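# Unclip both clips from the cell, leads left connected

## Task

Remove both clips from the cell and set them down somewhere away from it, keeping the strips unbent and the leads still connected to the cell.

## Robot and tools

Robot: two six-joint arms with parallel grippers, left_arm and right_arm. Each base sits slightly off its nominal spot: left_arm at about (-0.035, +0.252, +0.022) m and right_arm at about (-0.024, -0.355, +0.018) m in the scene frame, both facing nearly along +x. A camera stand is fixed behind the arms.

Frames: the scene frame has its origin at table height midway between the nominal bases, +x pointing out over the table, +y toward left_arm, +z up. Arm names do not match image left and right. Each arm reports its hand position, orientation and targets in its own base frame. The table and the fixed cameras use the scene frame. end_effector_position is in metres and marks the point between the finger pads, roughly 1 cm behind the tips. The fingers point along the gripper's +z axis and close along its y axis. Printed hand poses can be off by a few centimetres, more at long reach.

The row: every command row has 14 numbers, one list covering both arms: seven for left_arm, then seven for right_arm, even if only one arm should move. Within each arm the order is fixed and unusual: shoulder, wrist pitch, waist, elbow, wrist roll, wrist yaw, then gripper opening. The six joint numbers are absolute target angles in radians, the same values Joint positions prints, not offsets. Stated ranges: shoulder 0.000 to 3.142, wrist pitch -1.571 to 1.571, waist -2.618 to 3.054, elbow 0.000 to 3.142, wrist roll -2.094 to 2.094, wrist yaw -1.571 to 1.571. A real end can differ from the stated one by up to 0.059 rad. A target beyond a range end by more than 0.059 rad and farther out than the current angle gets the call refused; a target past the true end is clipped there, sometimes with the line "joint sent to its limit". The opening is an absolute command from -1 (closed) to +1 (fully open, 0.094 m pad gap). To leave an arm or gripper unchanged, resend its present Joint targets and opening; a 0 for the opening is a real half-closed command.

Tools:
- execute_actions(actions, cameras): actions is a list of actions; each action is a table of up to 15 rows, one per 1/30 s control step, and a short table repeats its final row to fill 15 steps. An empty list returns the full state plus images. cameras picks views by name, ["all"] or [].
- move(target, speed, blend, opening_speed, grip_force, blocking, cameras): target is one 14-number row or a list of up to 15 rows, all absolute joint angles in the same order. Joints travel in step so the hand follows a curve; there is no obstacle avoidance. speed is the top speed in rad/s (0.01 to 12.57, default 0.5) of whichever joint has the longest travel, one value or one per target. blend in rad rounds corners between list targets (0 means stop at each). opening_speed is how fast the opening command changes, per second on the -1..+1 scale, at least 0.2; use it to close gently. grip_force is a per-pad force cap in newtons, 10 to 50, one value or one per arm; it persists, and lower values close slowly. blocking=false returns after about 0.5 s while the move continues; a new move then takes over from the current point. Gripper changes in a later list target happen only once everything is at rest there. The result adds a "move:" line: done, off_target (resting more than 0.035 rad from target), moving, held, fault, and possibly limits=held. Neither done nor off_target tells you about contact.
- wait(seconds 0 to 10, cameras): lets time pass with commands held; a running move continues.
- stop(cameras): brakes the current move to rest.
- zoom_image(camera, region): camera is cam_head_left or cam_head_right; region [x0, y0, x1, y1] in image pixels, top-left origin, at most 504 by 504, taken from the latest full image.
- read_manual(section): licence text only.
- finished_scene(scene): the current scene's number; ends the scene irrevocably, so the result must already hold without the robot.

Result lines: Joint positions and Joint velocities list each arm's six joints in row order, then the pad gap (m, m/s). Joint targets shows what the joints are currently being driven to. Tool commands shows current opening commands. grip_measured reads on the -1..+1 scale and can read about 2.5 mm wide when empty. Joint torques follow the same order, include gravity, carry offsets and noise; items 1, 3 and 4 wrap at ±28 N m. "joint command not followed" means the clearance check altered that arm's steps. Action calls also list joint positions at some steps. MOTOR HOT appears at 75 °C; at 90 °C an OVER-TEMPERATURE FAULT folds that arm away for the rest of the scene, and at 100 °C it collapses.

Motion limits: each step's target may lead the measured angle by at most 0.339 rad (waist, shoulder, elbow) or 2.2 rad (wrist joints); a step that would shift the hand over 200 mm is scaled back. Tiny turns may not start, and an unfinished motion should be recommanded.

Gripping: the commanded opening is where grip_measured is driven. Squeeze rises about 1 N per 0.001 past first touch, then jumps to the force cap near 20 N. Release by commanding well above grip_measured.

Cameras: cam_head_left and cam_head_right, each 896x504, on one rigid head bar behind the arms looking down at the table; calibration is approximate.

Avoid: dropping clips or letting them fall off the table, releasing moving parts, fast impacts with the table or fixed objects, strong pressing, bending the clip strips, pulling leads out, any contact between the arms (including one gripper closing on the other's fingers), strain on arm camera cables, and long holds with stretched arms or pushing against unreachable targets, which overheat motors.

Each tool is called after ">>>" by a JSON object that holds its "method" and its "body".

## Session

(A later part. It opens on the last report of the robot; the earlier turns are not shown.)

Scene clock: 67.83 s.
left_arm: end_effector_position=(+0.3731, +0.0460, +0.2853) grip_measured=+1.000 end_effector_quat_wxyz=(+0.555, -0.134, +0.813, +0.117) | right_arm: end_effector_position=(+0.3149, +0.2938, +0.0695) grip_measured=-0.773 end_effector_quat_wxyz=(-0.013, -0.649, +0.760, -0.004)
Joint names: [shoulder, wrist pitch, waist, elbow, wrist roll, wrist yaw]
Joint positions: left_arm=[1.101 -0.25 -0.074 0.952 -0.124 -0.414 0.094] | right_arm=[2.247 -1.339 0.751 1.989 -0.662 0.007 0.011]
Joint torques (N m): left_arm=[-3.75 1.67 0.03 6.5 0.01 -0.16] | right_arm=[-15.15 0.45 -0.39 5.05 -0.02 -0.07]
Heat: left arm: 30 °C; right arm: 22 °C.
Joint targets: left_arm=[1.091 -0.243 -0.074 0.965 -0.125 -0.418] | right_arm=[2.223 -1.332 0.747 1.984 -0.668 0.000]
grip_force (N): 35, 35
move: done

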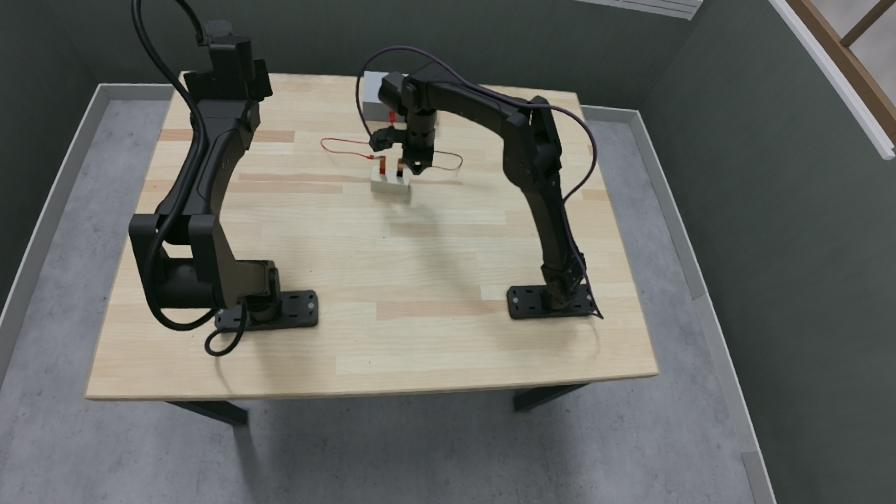

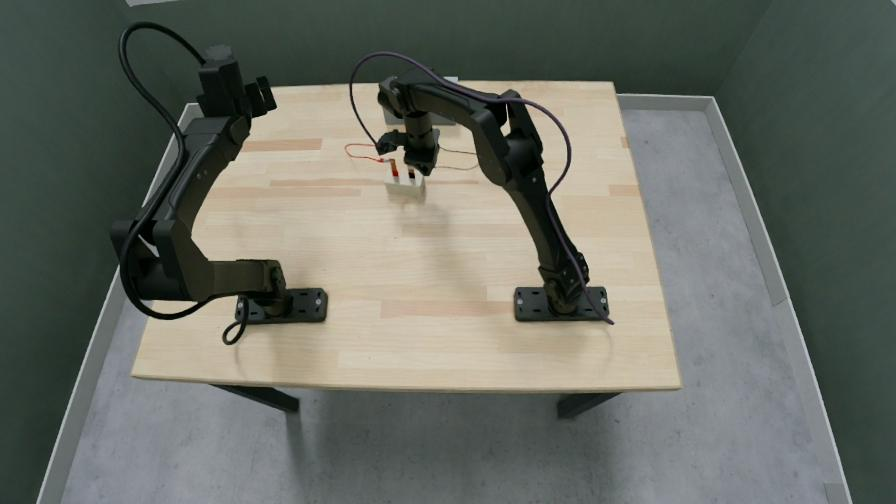

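>>> {"method": "move", "body": {"target": [1.091,-0.243,-0.074,0.965,-0.125,-0.418,1,2.142,-1.31,0.706,1.885,-0.71,0,-0.95], "cameras": ["all"], "speed": 0.3}}

>>> {"method": "zoom_image", "body": {"camera": "cam_head_left", "region": [375, 145, 445, 195]}}

>>> {"method": "zoom_image", "body": {"camera": "cam_head_right", "region": [385, 145, 455, 195]}}

Scene clock: 73.33 s.
left_arm: end_effector_position=(+0.3731, +0.0460, +0.2853) grip_measured=+1.000 end_effector_quat_wxyz=(+0.555, -0.134, +0.813, +0.117) | right_arm: end_effector_position=(+0.3128, +0.2675, +0.0632) grip_measured=-0.773 end_effector_quat_wxyz=(-0.031, -0.647, +0.762, -0.003)
Joint names: [shoulder, wrist pitch, waist, elbow, wrist roll, wrist yaw]
Joint positions: left_arm=[1.101 -0.25 -0.074 0.952 -0.124 -0.414 0.094] | right_arm=[2.202 -1.32 0.708 1.889 -0.7 0.007 0.011]
Joint torques (N m): left_arm=[-3.58 1.66 0.09 6.57 0 -0.16] | right_arm=[-17.92 0.43 -0.2 5.11 -0.06 -0.07]
Heat: left arm: 30 °C; right arm: 23 °C.
Joint targets: left_arm=[1.091 -0.243 -0.074 0.965 -0.125 -0.418] | right_arm=[2.142 -1.310 0.706 1.885 -0.710 0.000]
grip_force (N): 35, 35
move: off_target (right_arm); right_arm: the shoulder is farthest, 0.060 rad from its target

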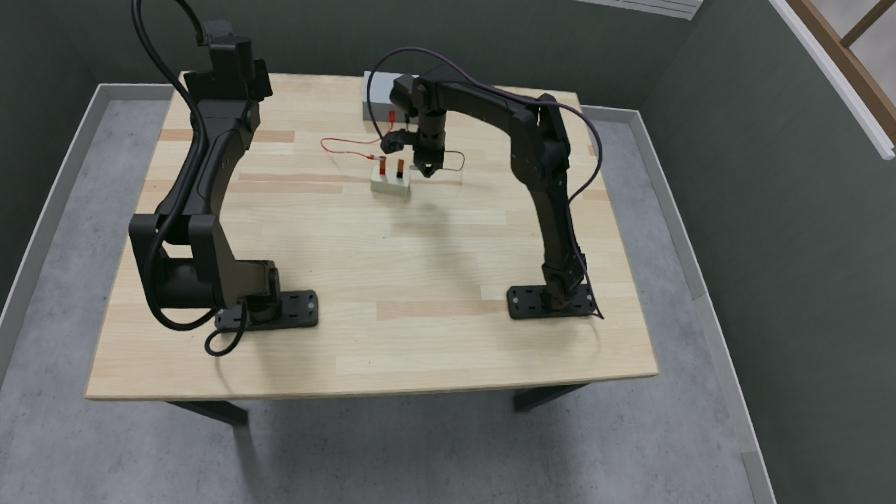

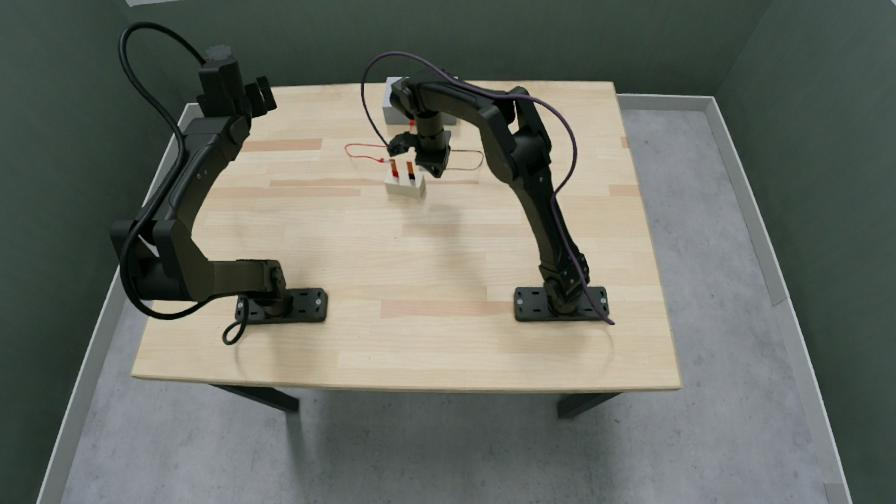

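Scaled by 7.200 from the camera's 896x504 image, which has a finer 1280x720 frame.

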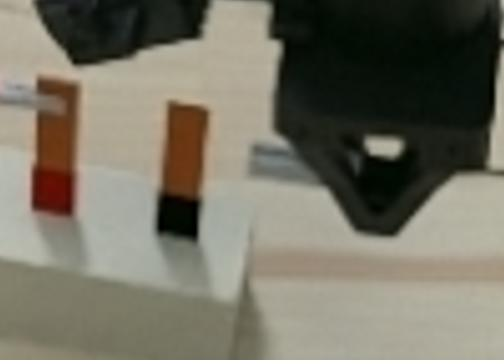

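Scaled by 7.200 from the camera's 896x504 image, which has a finer 1280x720 frame.

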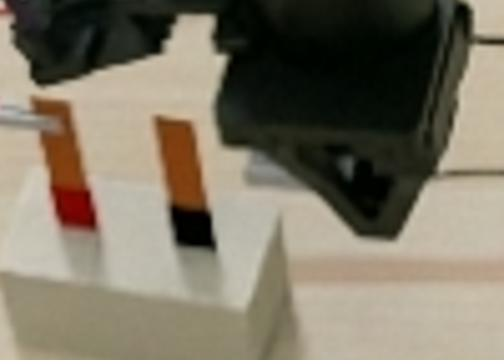

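>>> {"method": "move", "body": {"target": [[1.091,-0.243,-0.074,0.965,-0.125,-0.418,1,1.914,-1.208,0.601,1.553,-0.7,0,-0.95],[1.091,-0.243,-0.074,0.965,-0.125,-0.418,1,1.98,-0.95,0.601,1.36,-0.7,0,-0.95]], "cameras": ["all"], "speed": 0.4}}

>>> {"method": "zoom_image", "body": {"camera": "cam_head_left", "region": [375, 125, 515, 225]}}

>>> {"method": "zoom_image", "body": {"camera": "cam_head_right", "region": [385, 125, 525, 225]}}

Scene clock: 77.83 s.
left_arm: end_effector_position=(+0.3731, +0.0460, +0.2853) grip_measured=+1.000 end_effector_quat_wxyz=(+0.555, -0.134, +0.813, +0.117) | right_arm: end_effector_position=(+0.2947, +0.2037, +0.0212) grip_measured=-0.773 end_effector_quat_wxyz=(+0.001, -0.607, +0.794, -0.003)
Joint names: [shoulder, wrist pitch, waist, elbow, wrist roll, wrist yaw]
Joint positions: left_arm=[1.101 -0.25 -0.074 0.952 -0.124 -0.414 0.094] | right_arm=[1.969 -0.962 0.605 1.363 -0.7 0.007 0.011]
Joint torques (N m): left_arm=[-3.71 1.66 0.02 6.6 0.04 -0.16] | right_arm=[-9.52 0.58 -0.39 4.98 0.04 -0.07]
Heat: left arm: 30 °C; right arm: 24 °C.
Joint targets: left_arm=[1.091 -0.243 -0.074 0.965 -0.125 -0.418] | right_arm=[1.980 -0.950 0.601 1.360 -0.700 0.000]
grip_force (N): 35, 35
move: done

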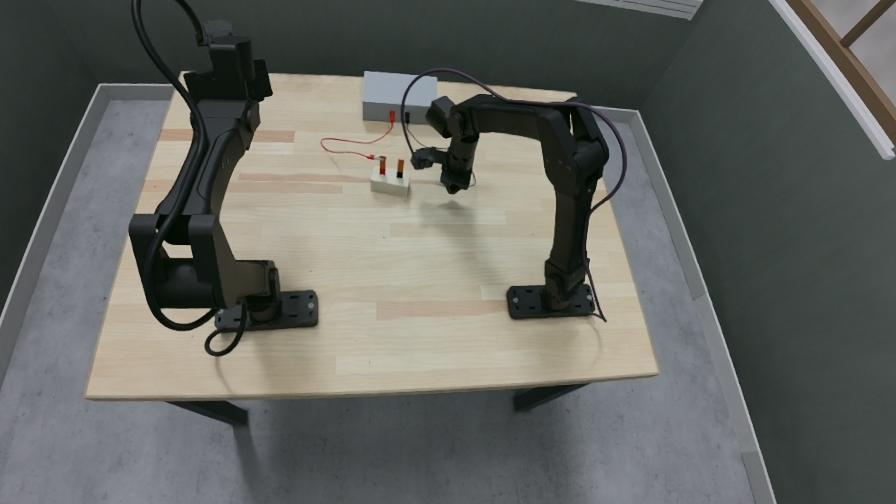

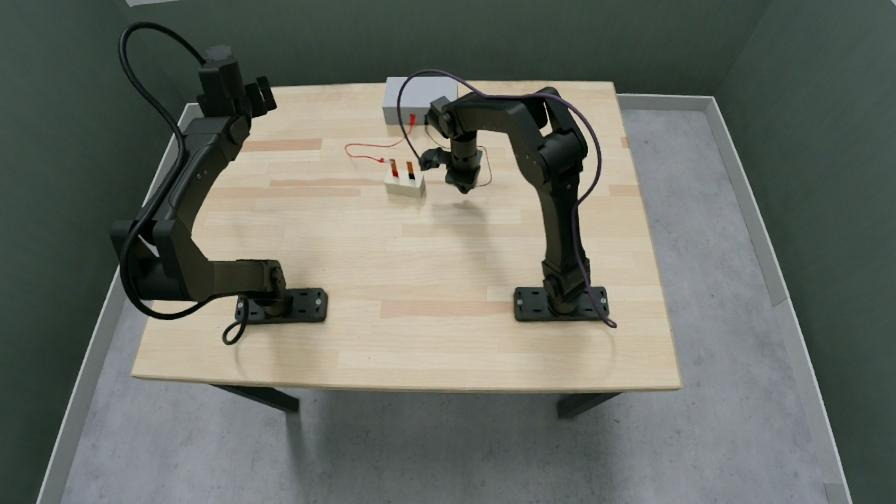

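Scaled by 3.600 from the camera's 896x504 image, which has a finer 1280x720 frame.

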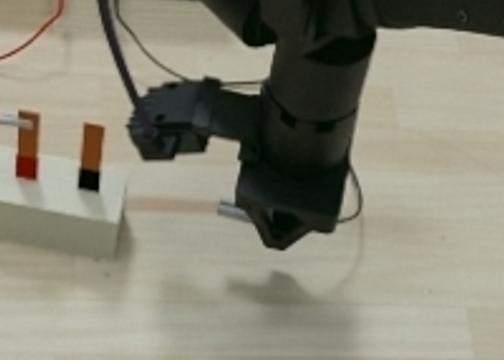

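Scaled by 3.600 from the camera's 896x504 image, which has a finer 1280x720 frame.

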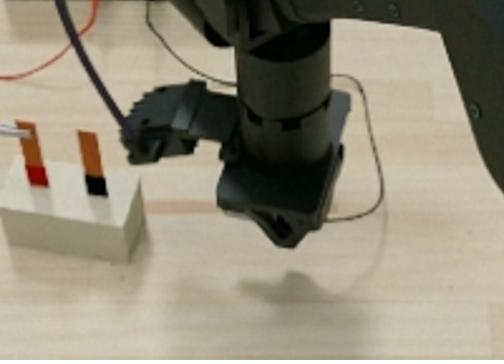

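>>> {"method": "move", "body": {"target": [1.091,-0.243,-0.074,0.965,-0.125,-0.418,1,2.03,-0.82,0.57,1.276,-0.7,0,-0.95], "cameras": ["all"], "speed": 0.2}}

>>> {"method": "zoom_image", "body": {"camera": "cam_head_left", "region": [415, 145, 515, 225]}}

>>> {"method": "zoom_image", "body": {"camera": "cam_head_right", "region": [415, 145, 515, 225]}}

Scene clock: 81.30 s.
left_arm: end_effector_position=(+0.3731, +0.0460, +0.2853) grip_measured=+1.000 end_effector_quat_wxyz=(+0.555, -0.134, +0.813, +0.117) | right_arm: end_effector_position=(+0.2975, +0.1952, -0.0037) grip_measured=-0.773 end_effector_quat_wxyz=(+0.001, -0.597, +0.802, -0.003)
Joint names: [shoulder, wrist pitch, waist, elbow, wrist roll, wrist yaw]
Joint positions: left_arm=[1.101 -0.25 -0.074 0.952 -0.124 -0.414 0.094] | right_arm=[1.998 -0.867 0.581 1.297 -0.7 0.005 0.011]
Joint torques (N m): left_arm=[-3.7 1.68 0.03 6.6 0.02 -0.16] | right_arm=[-7.86 0.91 -0.95 3.41 0.04 -0.06]
Heat: left arm: 30 °C; right arm: 24 °C.
Joint targets: left_arm=[1.091 -0.243 -0.074 0.965 -0.125 -0.418] | right_arm=[2.030 -0.820 0.570 1.276 -0.700 0.000]
grip_force (N): 35, 35
move: off_target (right_arm); right_arm: the wrist pitch is farthest, 0.047 rad from its target

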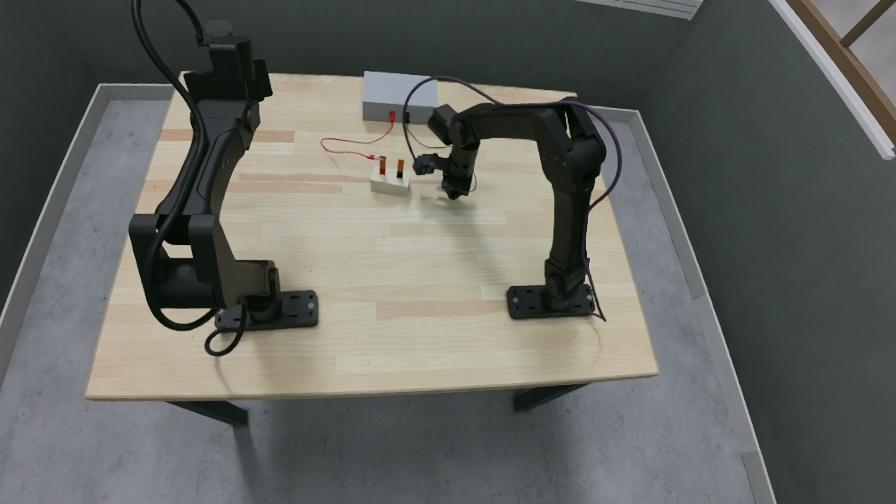

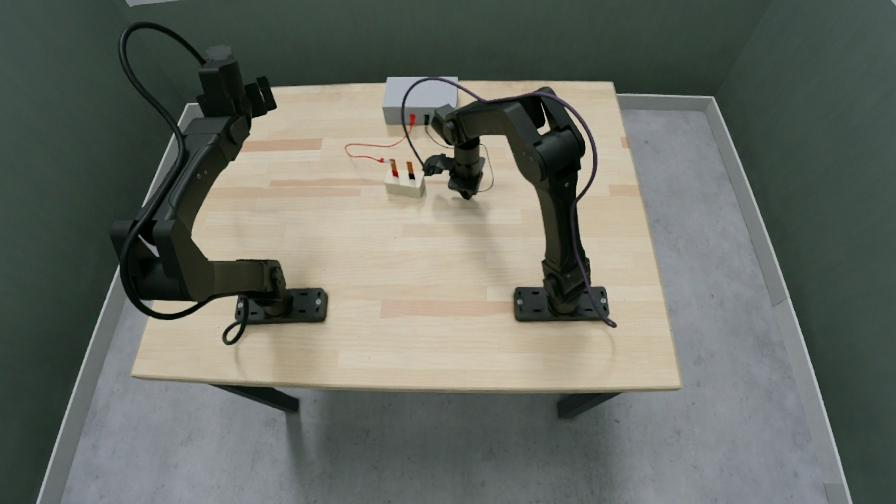

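Scaled by 5.040 from the camera's 896x504 image, which has a finer 1280x720 frame.

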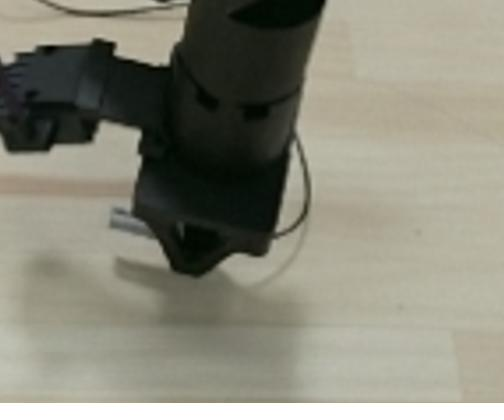

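Scaled by 5.040 from the camera's 896x504 image, which has a finer 1280x720 frame.

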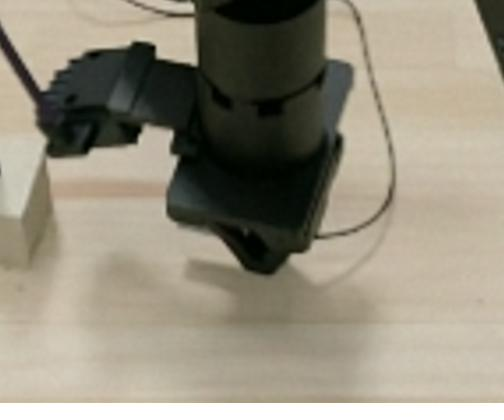

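>>> {"method": "move", "body": {"target": [[1.091,-0.243,-0.074,0.965,-0.125,-0.418,1,2.005,-0.867,0.577,1.305,-0.7,0,-0.95],[1.091,-0.243,-0.074,0.965,-0.125,-0.418,1,2.005,-0.867,0.577,1.305,-0.7,0,-0.3]], "cameras": ["all"], "speed": 0.1, "opening_speed": 0.3}}

>>> {"method": "zoom_image", "body": {"camera": "cam_head_left", "region": [415, 145, 515, 225]}}

Scene clock: 86.37 s.
left_arm: end_effector_position=(+0.3731, +0.0460, +0.2853) grip_measured=+1.000 end_effector_quat_wxyz=(+0.555, -0.134, +0.813, +0.117) | right_arm: end_effector_position=(+0.2911, +0.1960, -0.0032) grip_measured=-0.302 end_effector_quat_wxyz=(-0.008, -0.597, +0.802, +0.009)
Joint names: [shoulder, wrist pitch, waist, elbow, wrist roll, wrist yaw]
Joint positions: left_arm=[1.101 -0.25 -0.074 0.952 -0.124 -0.414 0.094] | right_arm=[1.998 -0.889 0.581 1.299 -0.7 -0.018 0.033]
Joint torques (N m): left_arm=[-3.63 1.67 0.01 6.64 0 -0.17] | right_arm=[-9.85 0.62 -0.32 5.48 0.04 0.16]
Heat: left arm: 30 °C; right arm: 25 °C.
Joint targets: left_arm=[1.091 -0.243 -0.074 0.965 -0.125 -0.418] | right_arm=[2.005 -0.867 0.577 1.305 -0.700 0.000]
grip_force (N): 35, 35
move: done

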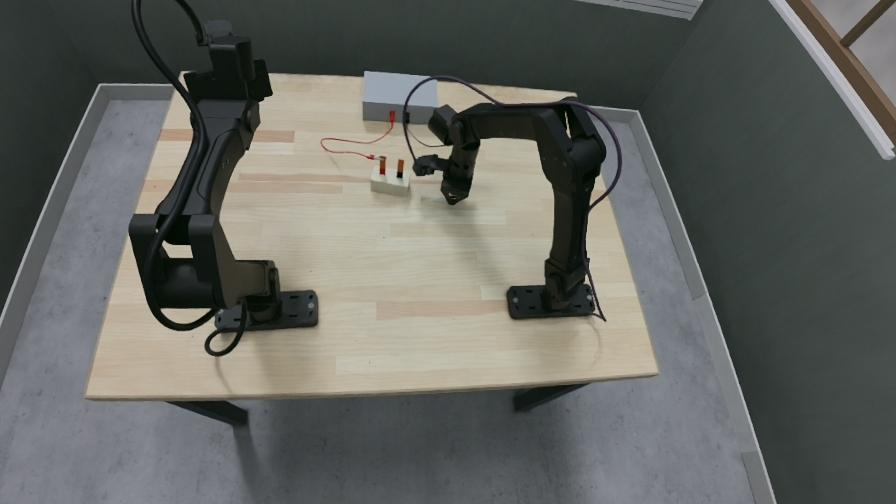

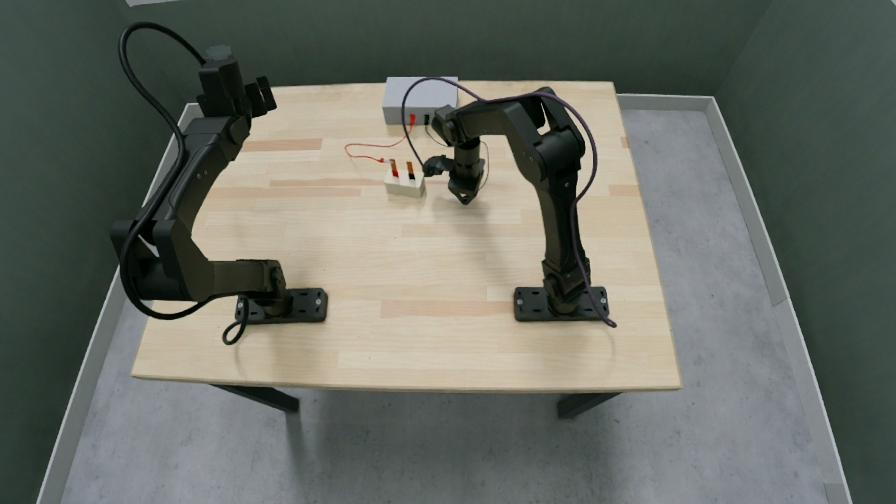

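Scaled by 5.040 from the camera's 896x504 image, which has a finer 1280x720 frame.

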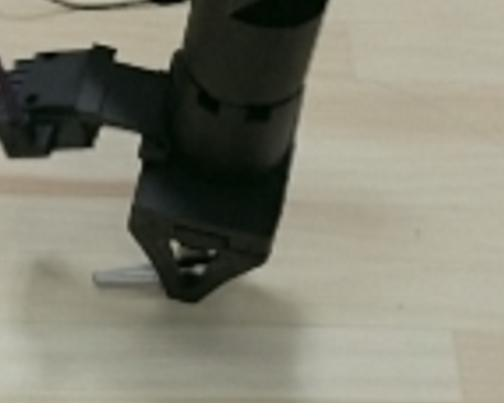

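>>> {"method": "move", "body": {"target": [[1.091,-0.243,-0.074,0.965,-0.125,-0.418,1,1.914,-1.208,0.577,1.56,-0.7,0,0],[2.083,-1.498,-0.074,2.01,1.113,0,1,1.914,-1.208,-0.2,1.56,-0.7,0,0],[2.093,-1.505,-0.665,2.03,1.113,0,1,1.914,-1.208,-0.2,1.56,-0.7,0,0]], "cameras": ["all"], "speed": [0.3,0.8,0.6], "blend": 0.03}}

>>> {"method": "zoom_image", "body": {"camera": "cam_head_left", "region": [350, 125, 490, 225]}}

>>> {"method": "zoom_image", "body": {"camera": "cam_head_left", "region": [340, 125, 410, 175]}}

>>> {"method": "zoom_image", "body": {"camera": "cam_head_right", "region": [345, 125, 415, 175]}}

Scene clock: 92.60 s.
left_arm: end_effector_position=(+0.3125, -0.2432, +0.1396) grip_measured=+1.000 end_effector_quat_wxyz=(-0.002, +0.775, +0.632, +0.004) | right_arm: end_effector_position=(+0.3472, -0.0717, +0.0656) grip_measured=-0.001 end_effector_quat_wxyz=(-0.026, -0.244, +0.969, +0.012)
Joint names: [shoulder, wrist pitch, waist, elbow, wrist roll, wrist yaw]
Joint positions: left_arm=[2.077 -1.495 -0.668 1.999 1.105 -0.009 0.094] | right_arm=[1.963 -1.201 -0.206 1.537 -0.7 0.001 0.047]
Joint torques (N m): left_arm=[-8.79 0.11 0.29 6.78 0.13 0.09] | right_arm=[-14.82 0.26 0.55 7.24 0.04 -0.01]
Heat: left arm: 30 °C; right arm: 26 °C.
Joint targets: left_arm=[2.093 -1.505 -0.665 2.030 1.113 0.000] | right_arm=[1.914 -1.208 -0.200 1.560 -0.700 0.000]
grip_force (N): 35, 35
move: off_target (right_arm); right_arm: the shoulder is farthest, 0.049 rad from its target

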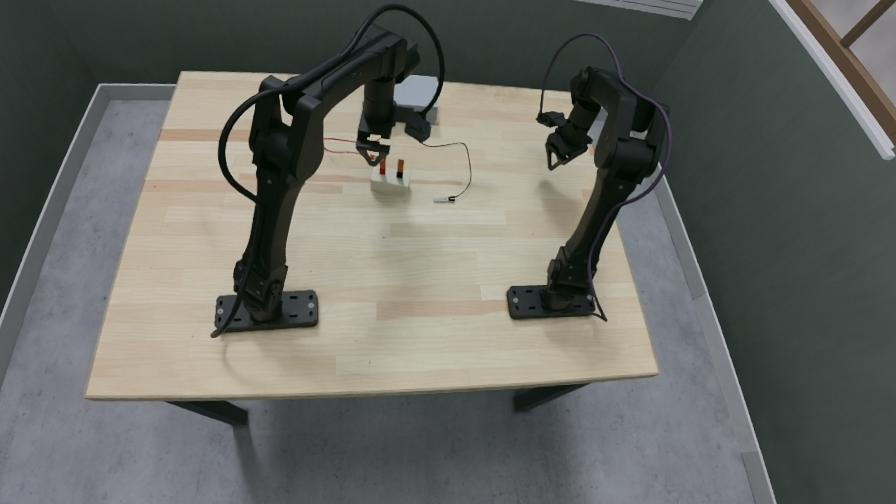

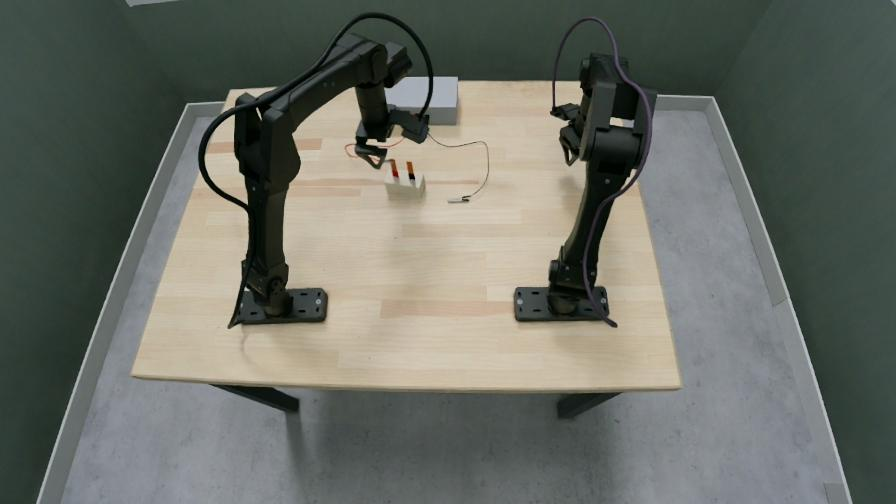

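Scaled by 3.600 from the camera's 896x504 image, which has a finer 1280x720 frame.

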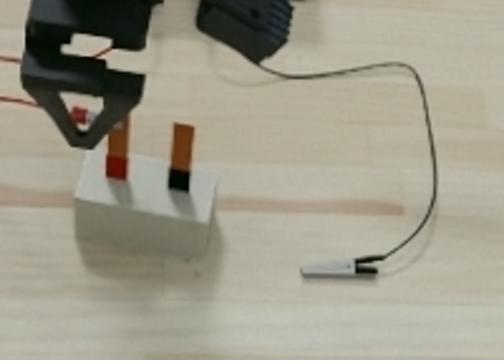

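Scaled by 7.200 from the camera's 896x504 image, which has a finer 1280x720 frame.

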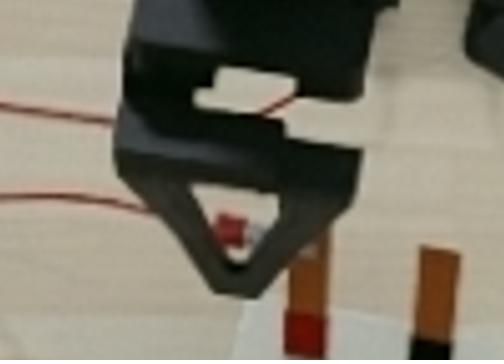

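Scaled by 7.200 from the camera's 896x504 image, which has a finer 1280x720 frame.

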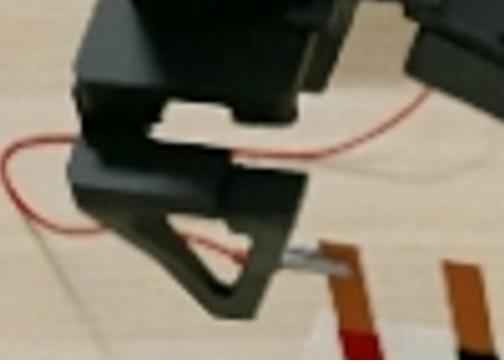

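>>> {"method": "move", "body": {"target": [[2.098,-1.44,-0.617,1.975,1.165,0,1,1.963,-1.201,-0.2,1.54,-0.7,0,0],[2.096,-1.249,-0.617,1.782,1.165,0,1,1.963,-1.201,-0.2,1.54,-0.7,0,0]], "cameras": ["all"], "speed": [0.3,0.15]}}

>>> {"method": "zoom_image", "body": {"camera": "cam_head_left", "region": [345, 135, 415, 185]}}

>>> {"method": "zoom_image", "body": {"camera": "cam_head_right", "region": [350, 135, 420, 185]}}

Scene clock: 101.97 s.
left_arm: end_effector_position=(+0.3330, -0.2331, +0.0846) grip_measured=+1.000 end_effector_quat_wxyz=(+0.008, +0.775, +0.632, +0.007) | right_arm: end_effector_position=(+0.3472, -0.0717, +0.0656) grip_measured=-0.001 end_effector_quat_wxyz=(-0.026, -0.244, +0.969, +0.012)
Joint names: [shoulder, wrist pitch, waist, elbow, wrist roll, wrist yaw]
Joint positions: left_arm=[2.085 -1.258 -0.617 1.792 1.156 -0.009 0.094] | right_arm=[1.963 -1.201 -0.206 1.537 -0.7 0.001 0.047]
Joint torques (N m): left_arm=[-9.32 0.32 0.09 3.93 0.13 0.11] | right_arm=[-10.58 0.32 0.55 5.6 0.04 -0.01]
Heat: left arm: 29 °C; right arm: 27 °C.
Joint targets: left_arm=[2.096 -1.249 -0.617 1.782 1.165 0.000] | right_arm=[1.963 -1.201 -0.200 1.540 -0.700 0.000]
grip_force (N): 35, 35
move: done

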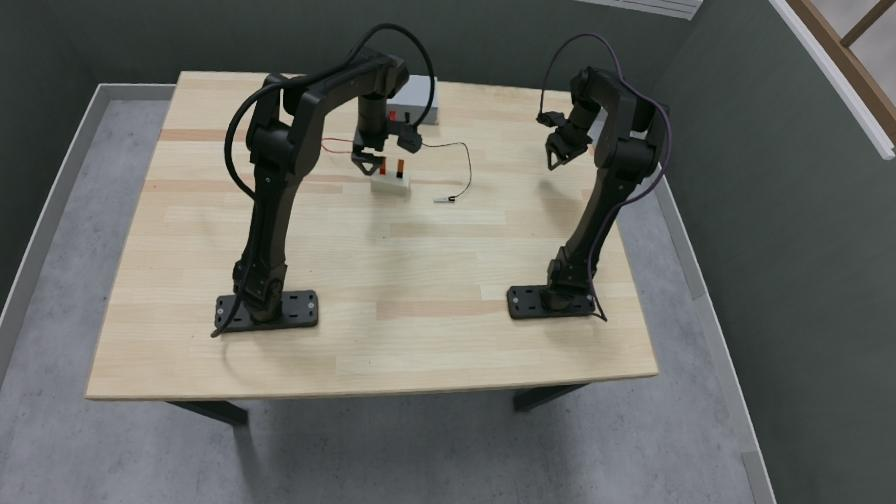

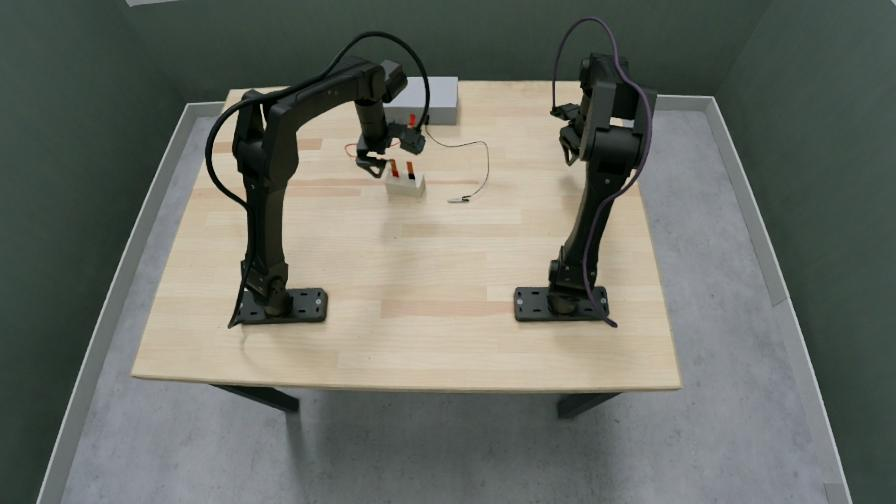

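Scaled by 7.200 from the camera's 896x504 image, which has a finer 1280x720 frame.

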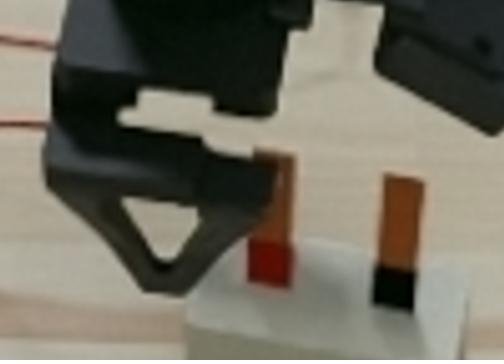

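Scaled by 7.200 from the camera's 896x504 image, which has a finer 1280x720 frame.

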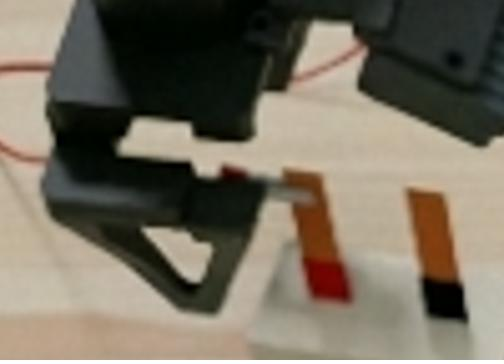

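>>> {"method": "move", "body": {"target": [2.038,-1.232,-0.627,1.727,1.173,0,1,1.963,-1.201,-0.2,1.54,-0.7,0,0], "speed": 0.15}}

Scene clock: 106.60 s.
left_arm: end_effector_position=(+0.3236, -0.2282, +0.0708) grip_measured=+1.000 end_effector_quat_wxyz=(-0.010, +0.778, +0.628, +0.002) | right_arm: end_effector_position=(+0.3472, -0.0717, +0.0656) grip_measured=-0.001 end_effector_quat_wxyz=(-0.026, -0.244, +0.969, +0.012)
Joint names: [shoulder, wrist pitch, waist, elbow, wrist roll, wrist yaw]
Joint positions: left_arm=[2.085 -1.24 -0.621 1.737 1.164 -0.009 0.094] | right_arm=[1.963 -1.201 -0.206 1.537 -0.7 0.001 0.047]
Joint torques (N m): left_arm=[-14.15 0.28 -0.47 3.81 0.15 0.11] | right_arm=[-10.59 0.32 0.55 5.6 0.04 -0.02]
Heat: left arm: 29 °C; right arm: 27 °C.
Joint targets: left_arm=[2.038 -1.232 -0.627 1.727 1.173 0.000] | right_arm=[1.963 -1.201 -0.200 1.540 -0.700 0.000]
grip_force (N): 35, 35
move: off_target (left_arm); left_arm: the shoulder is farthest, 0.047 rad from its target

>>> {"method": "move", "body": {"target": [[1.98,-1.26,-0.627,1.727,1.173,0,1,1.963,-1.201,-0.2,1.54,-0.7,0,0],[2.052,-1.232,-0.627,1.727,1.173,0,1,1.963,-1.201,-0.2,1.54,-0.7,0,0]], "speed": 0.3, "cameras": ["all"]}}

>>> {"method": "zoom_image", "body": {"camera": "cam_head_left", "region": [345, 135, 415, 185]}}

>>> {"method": "zoom_image", "body": {"camera": "cam_head_right", "region": [350, 135, 420, 185]}}

Scene clock: 110.03 s.
left_arm: end_effector_position=(+0.3250, -0.2291, +0.0871) grip_measured=+1.000 end_effector_quat_wxyz=(+0.011, +0.778, +0.628, +0.008) | right_arm: end_effector_position=(+0.3472, -0.0717, +0.0656) grip_measured=-0.001 end_effector_quat_wxyz=(-0.026, -0.244, +0.969, +0.012)
Joint names: [shoulder, wrist pitch, waist, elbow, wrist roll, wrist yaw]
Joint positions: left_arm=[2.042 -1.241 -0.621 1.737 1.164 -0.009 0.094] | right_arm=[1.963 -1.201 -0.206 1.537 -0.7 0.001 0.047]
Joint torques (N m): left_arm=[-8.99 0.35 -0.53 3.93 0.13 0.11] | right_arm=[-10.58 0.32 0.55 5.6 0.04 -0.01]
Heat: left arm: 29 °C; right arm: 27 °C.
Joint targets: left_arm=[2.052 -1.232 -0.627 1.727 1.173 0.000] | right_arm=[1.963 -1.201 -0.200 1.540 -0.700 0.000]
grip_force (N): 35, 35
move: done

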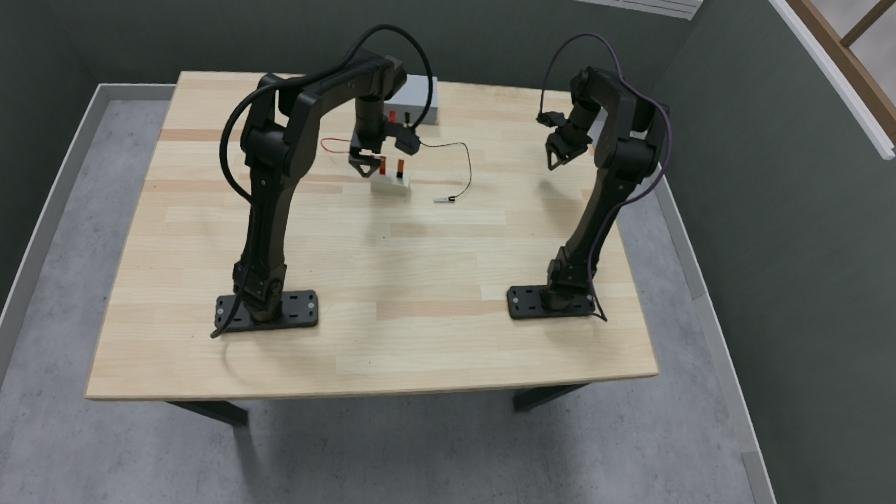

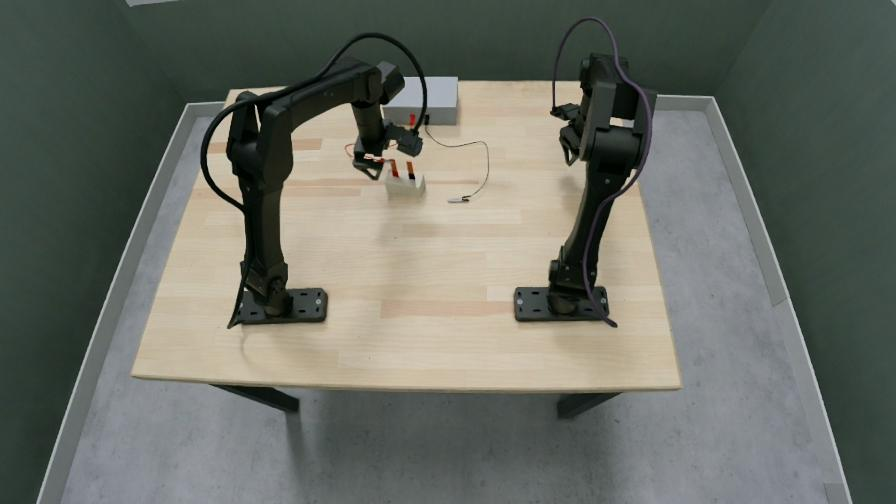

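Scaled by 7.200 from the camera's 896x504 image, which has a finer 1280x720 frame.

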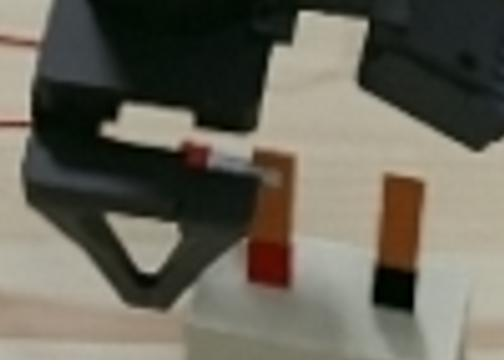

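Scaled by 7.200 from the camera's 896x504 image, which has a finer 1280x720 frame.

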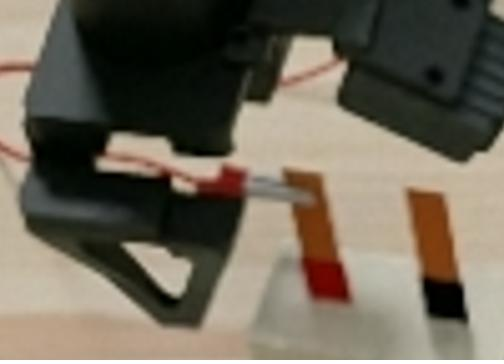

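>>> {"method": "move", "body": {"target": [2.074,-1.21,-0.642,1.726,1.18,0,1,1.963,-1.201,-0.2,1.54,-0.7,0,0], "speed": 0.2, "cameras": ["all"]}}

>>> {"method": "zoom_image", "body": {"camera": "cam_head_left", "region": [345, 135, 415, 185]}}

>>> {"method": "move", "body": {"target": [2.074,-1.21,-0.642,1.726,1.18,0,-0.5,1.963,-1.201,-0.2,1.54,-0.7,0,0], "opening_speed": 0.8, "cameras": ["all"]}}

>>> {"method": "zoom_image", "body": {"camera": "cam_head_left", "region": [345, 135, 415, 185]}}

>>> {"method": "zoom_image", "body": {"camera": "cam_head_right", "region": [350, 135, 420, 185]}}

Scene clock: 115.67 s.
left_arm: end_effector_position=(+0.3248, -0.2375, +0.0798) grip_measured=+1.000 end_effector_quat_wxyz=(+0.012, +0.786, +0.618, +0.008) | right_arm: end_effector_position=(+0.3472, -0.0717, +0.0656) grip_measured=-0.001 end_effector_quat_wxyz=(-0.026, -0.244, +0.969, +0.012)
Joint names: [shoulder, wrist pitch, waist, elbow, wrist roll, wrist yaw]
Joint positions: left_arm=[2.061 -1.219 -0.638 1.737 1.171 -0.009 0.094] | right_arm=[1.963 -1.201 -0.206 1.537 -0.7 0.001 0.047]
Joint torques (N m): left_arm=[-8.9 0.35 -0.39 3.9 0.17 0.11] | right_arm=[-10.58 0.32 0.55 5.6 0.04 -0.01]
Heat: left arm: 28 °C; right arm: 27 °C.
Joint targets: left_arm=[2.074 -1.210 -0.642 1.726 1.180 0.000] | right_arm=[1.963 -1.201 -0.200 1.540 -0.700 0.000]
grip_force (N): 35, 35
move: done

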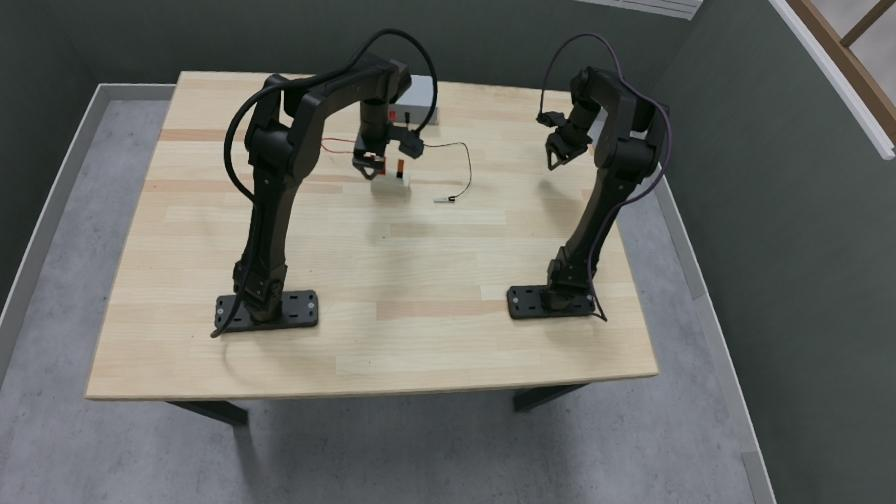

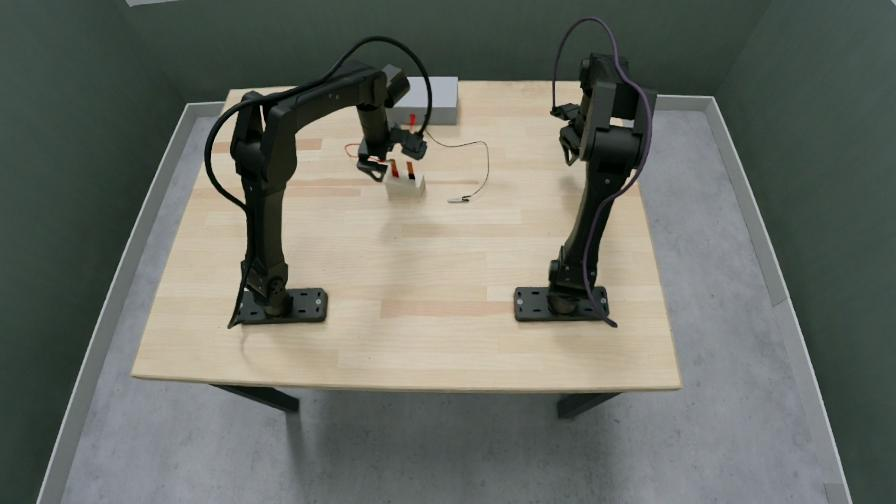

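Scaled by 7.200 from the camera's 896x504 image, which has a finer 1280x720 frame.

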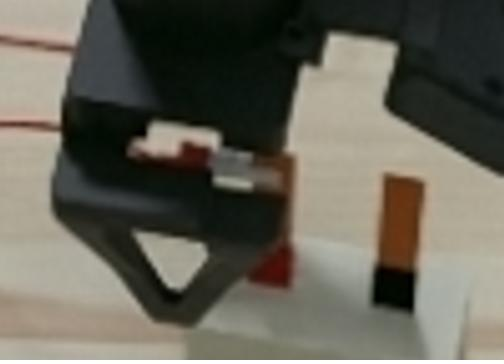

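Scene clock: 119.10 s.
left_arm: end_effector_position=(+0.3250, -0.2376, +0.0798) grip_measured=-0.499 end_effector_quat_wxyz=(+0.012, +0.786, +0.618, +0.008) | right_arm: end_effector_position=(+0.3472, -0.0717, +0.0656) grip_measured=-0.001 end_effector_quat_wxyz=(-0.026, -0.244, +0.969, +0.012)
Joint names: [shoulder, wrist pitch, waist, elbow, wrist roll, wrist yaw]
Joint positions: left_arm=[2.061 -1.218 -0.638 1.737 1.171 -0.009 0.024] | right_arm=[1.963 -1.201 -0.206 1.537 -0.7 0.001 0.047]
Joint torques (N m): left_arm=[-8.95 0.34 -0.31 3.88 0.12 0.11] | right_arm=[-10.58 0.32 0.57 5.6 0.04 -0.02]
Heat: left arm: 28 °C; right arm: 27 °C.
Joint targets: left_arm=[2.074 -1.210 -0.642 1.726 1.180 0.000] | right_arm=[1.963 -1.201 -0.200 1.540 -0.700 0.000]
grip_force (N): 35, 35
move: done

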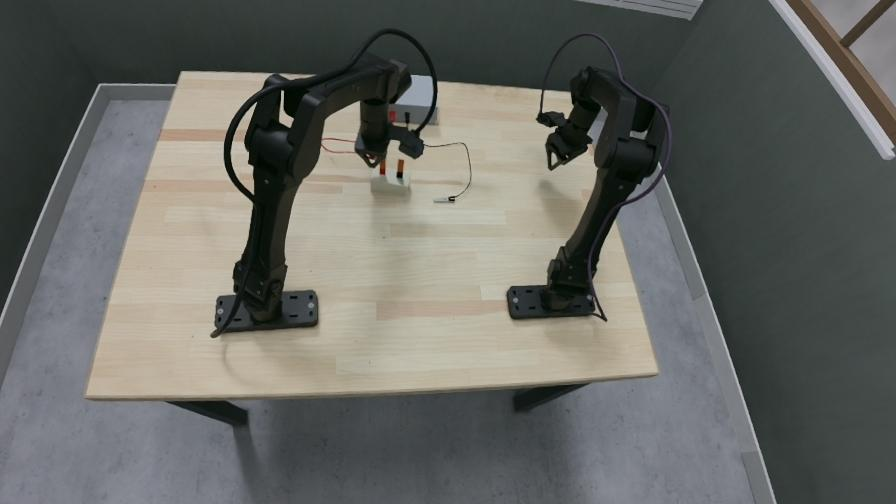

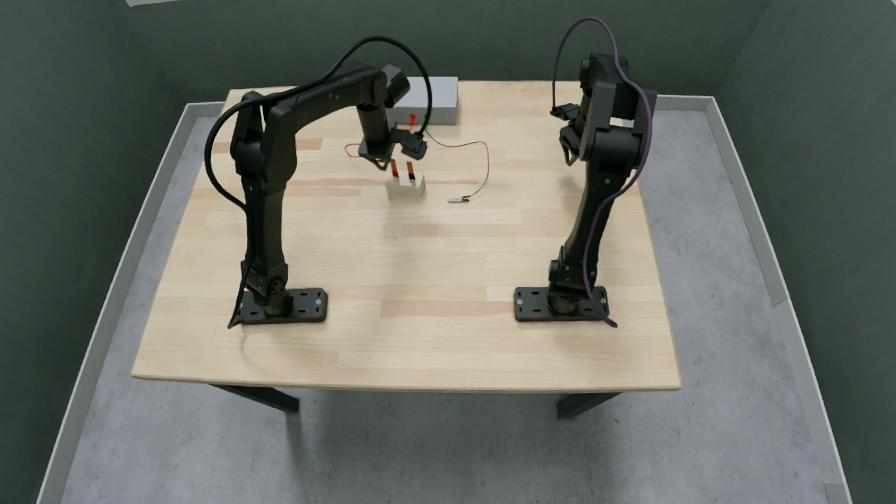

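Scaled by 7.200 from the camera's 896x504 image, which has a finer 1280x720 frame.

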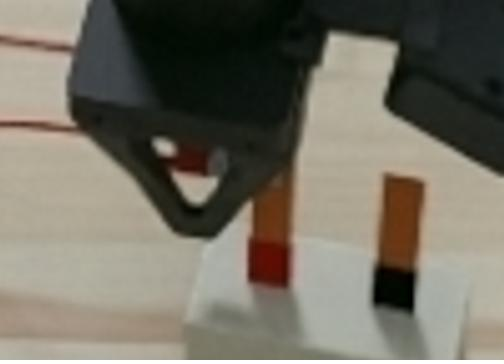

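Scaled by 7.200 from the camera's 896x504 image, which has a finer 1280x720 frame.

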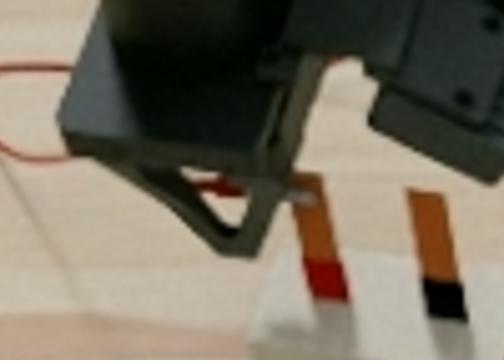

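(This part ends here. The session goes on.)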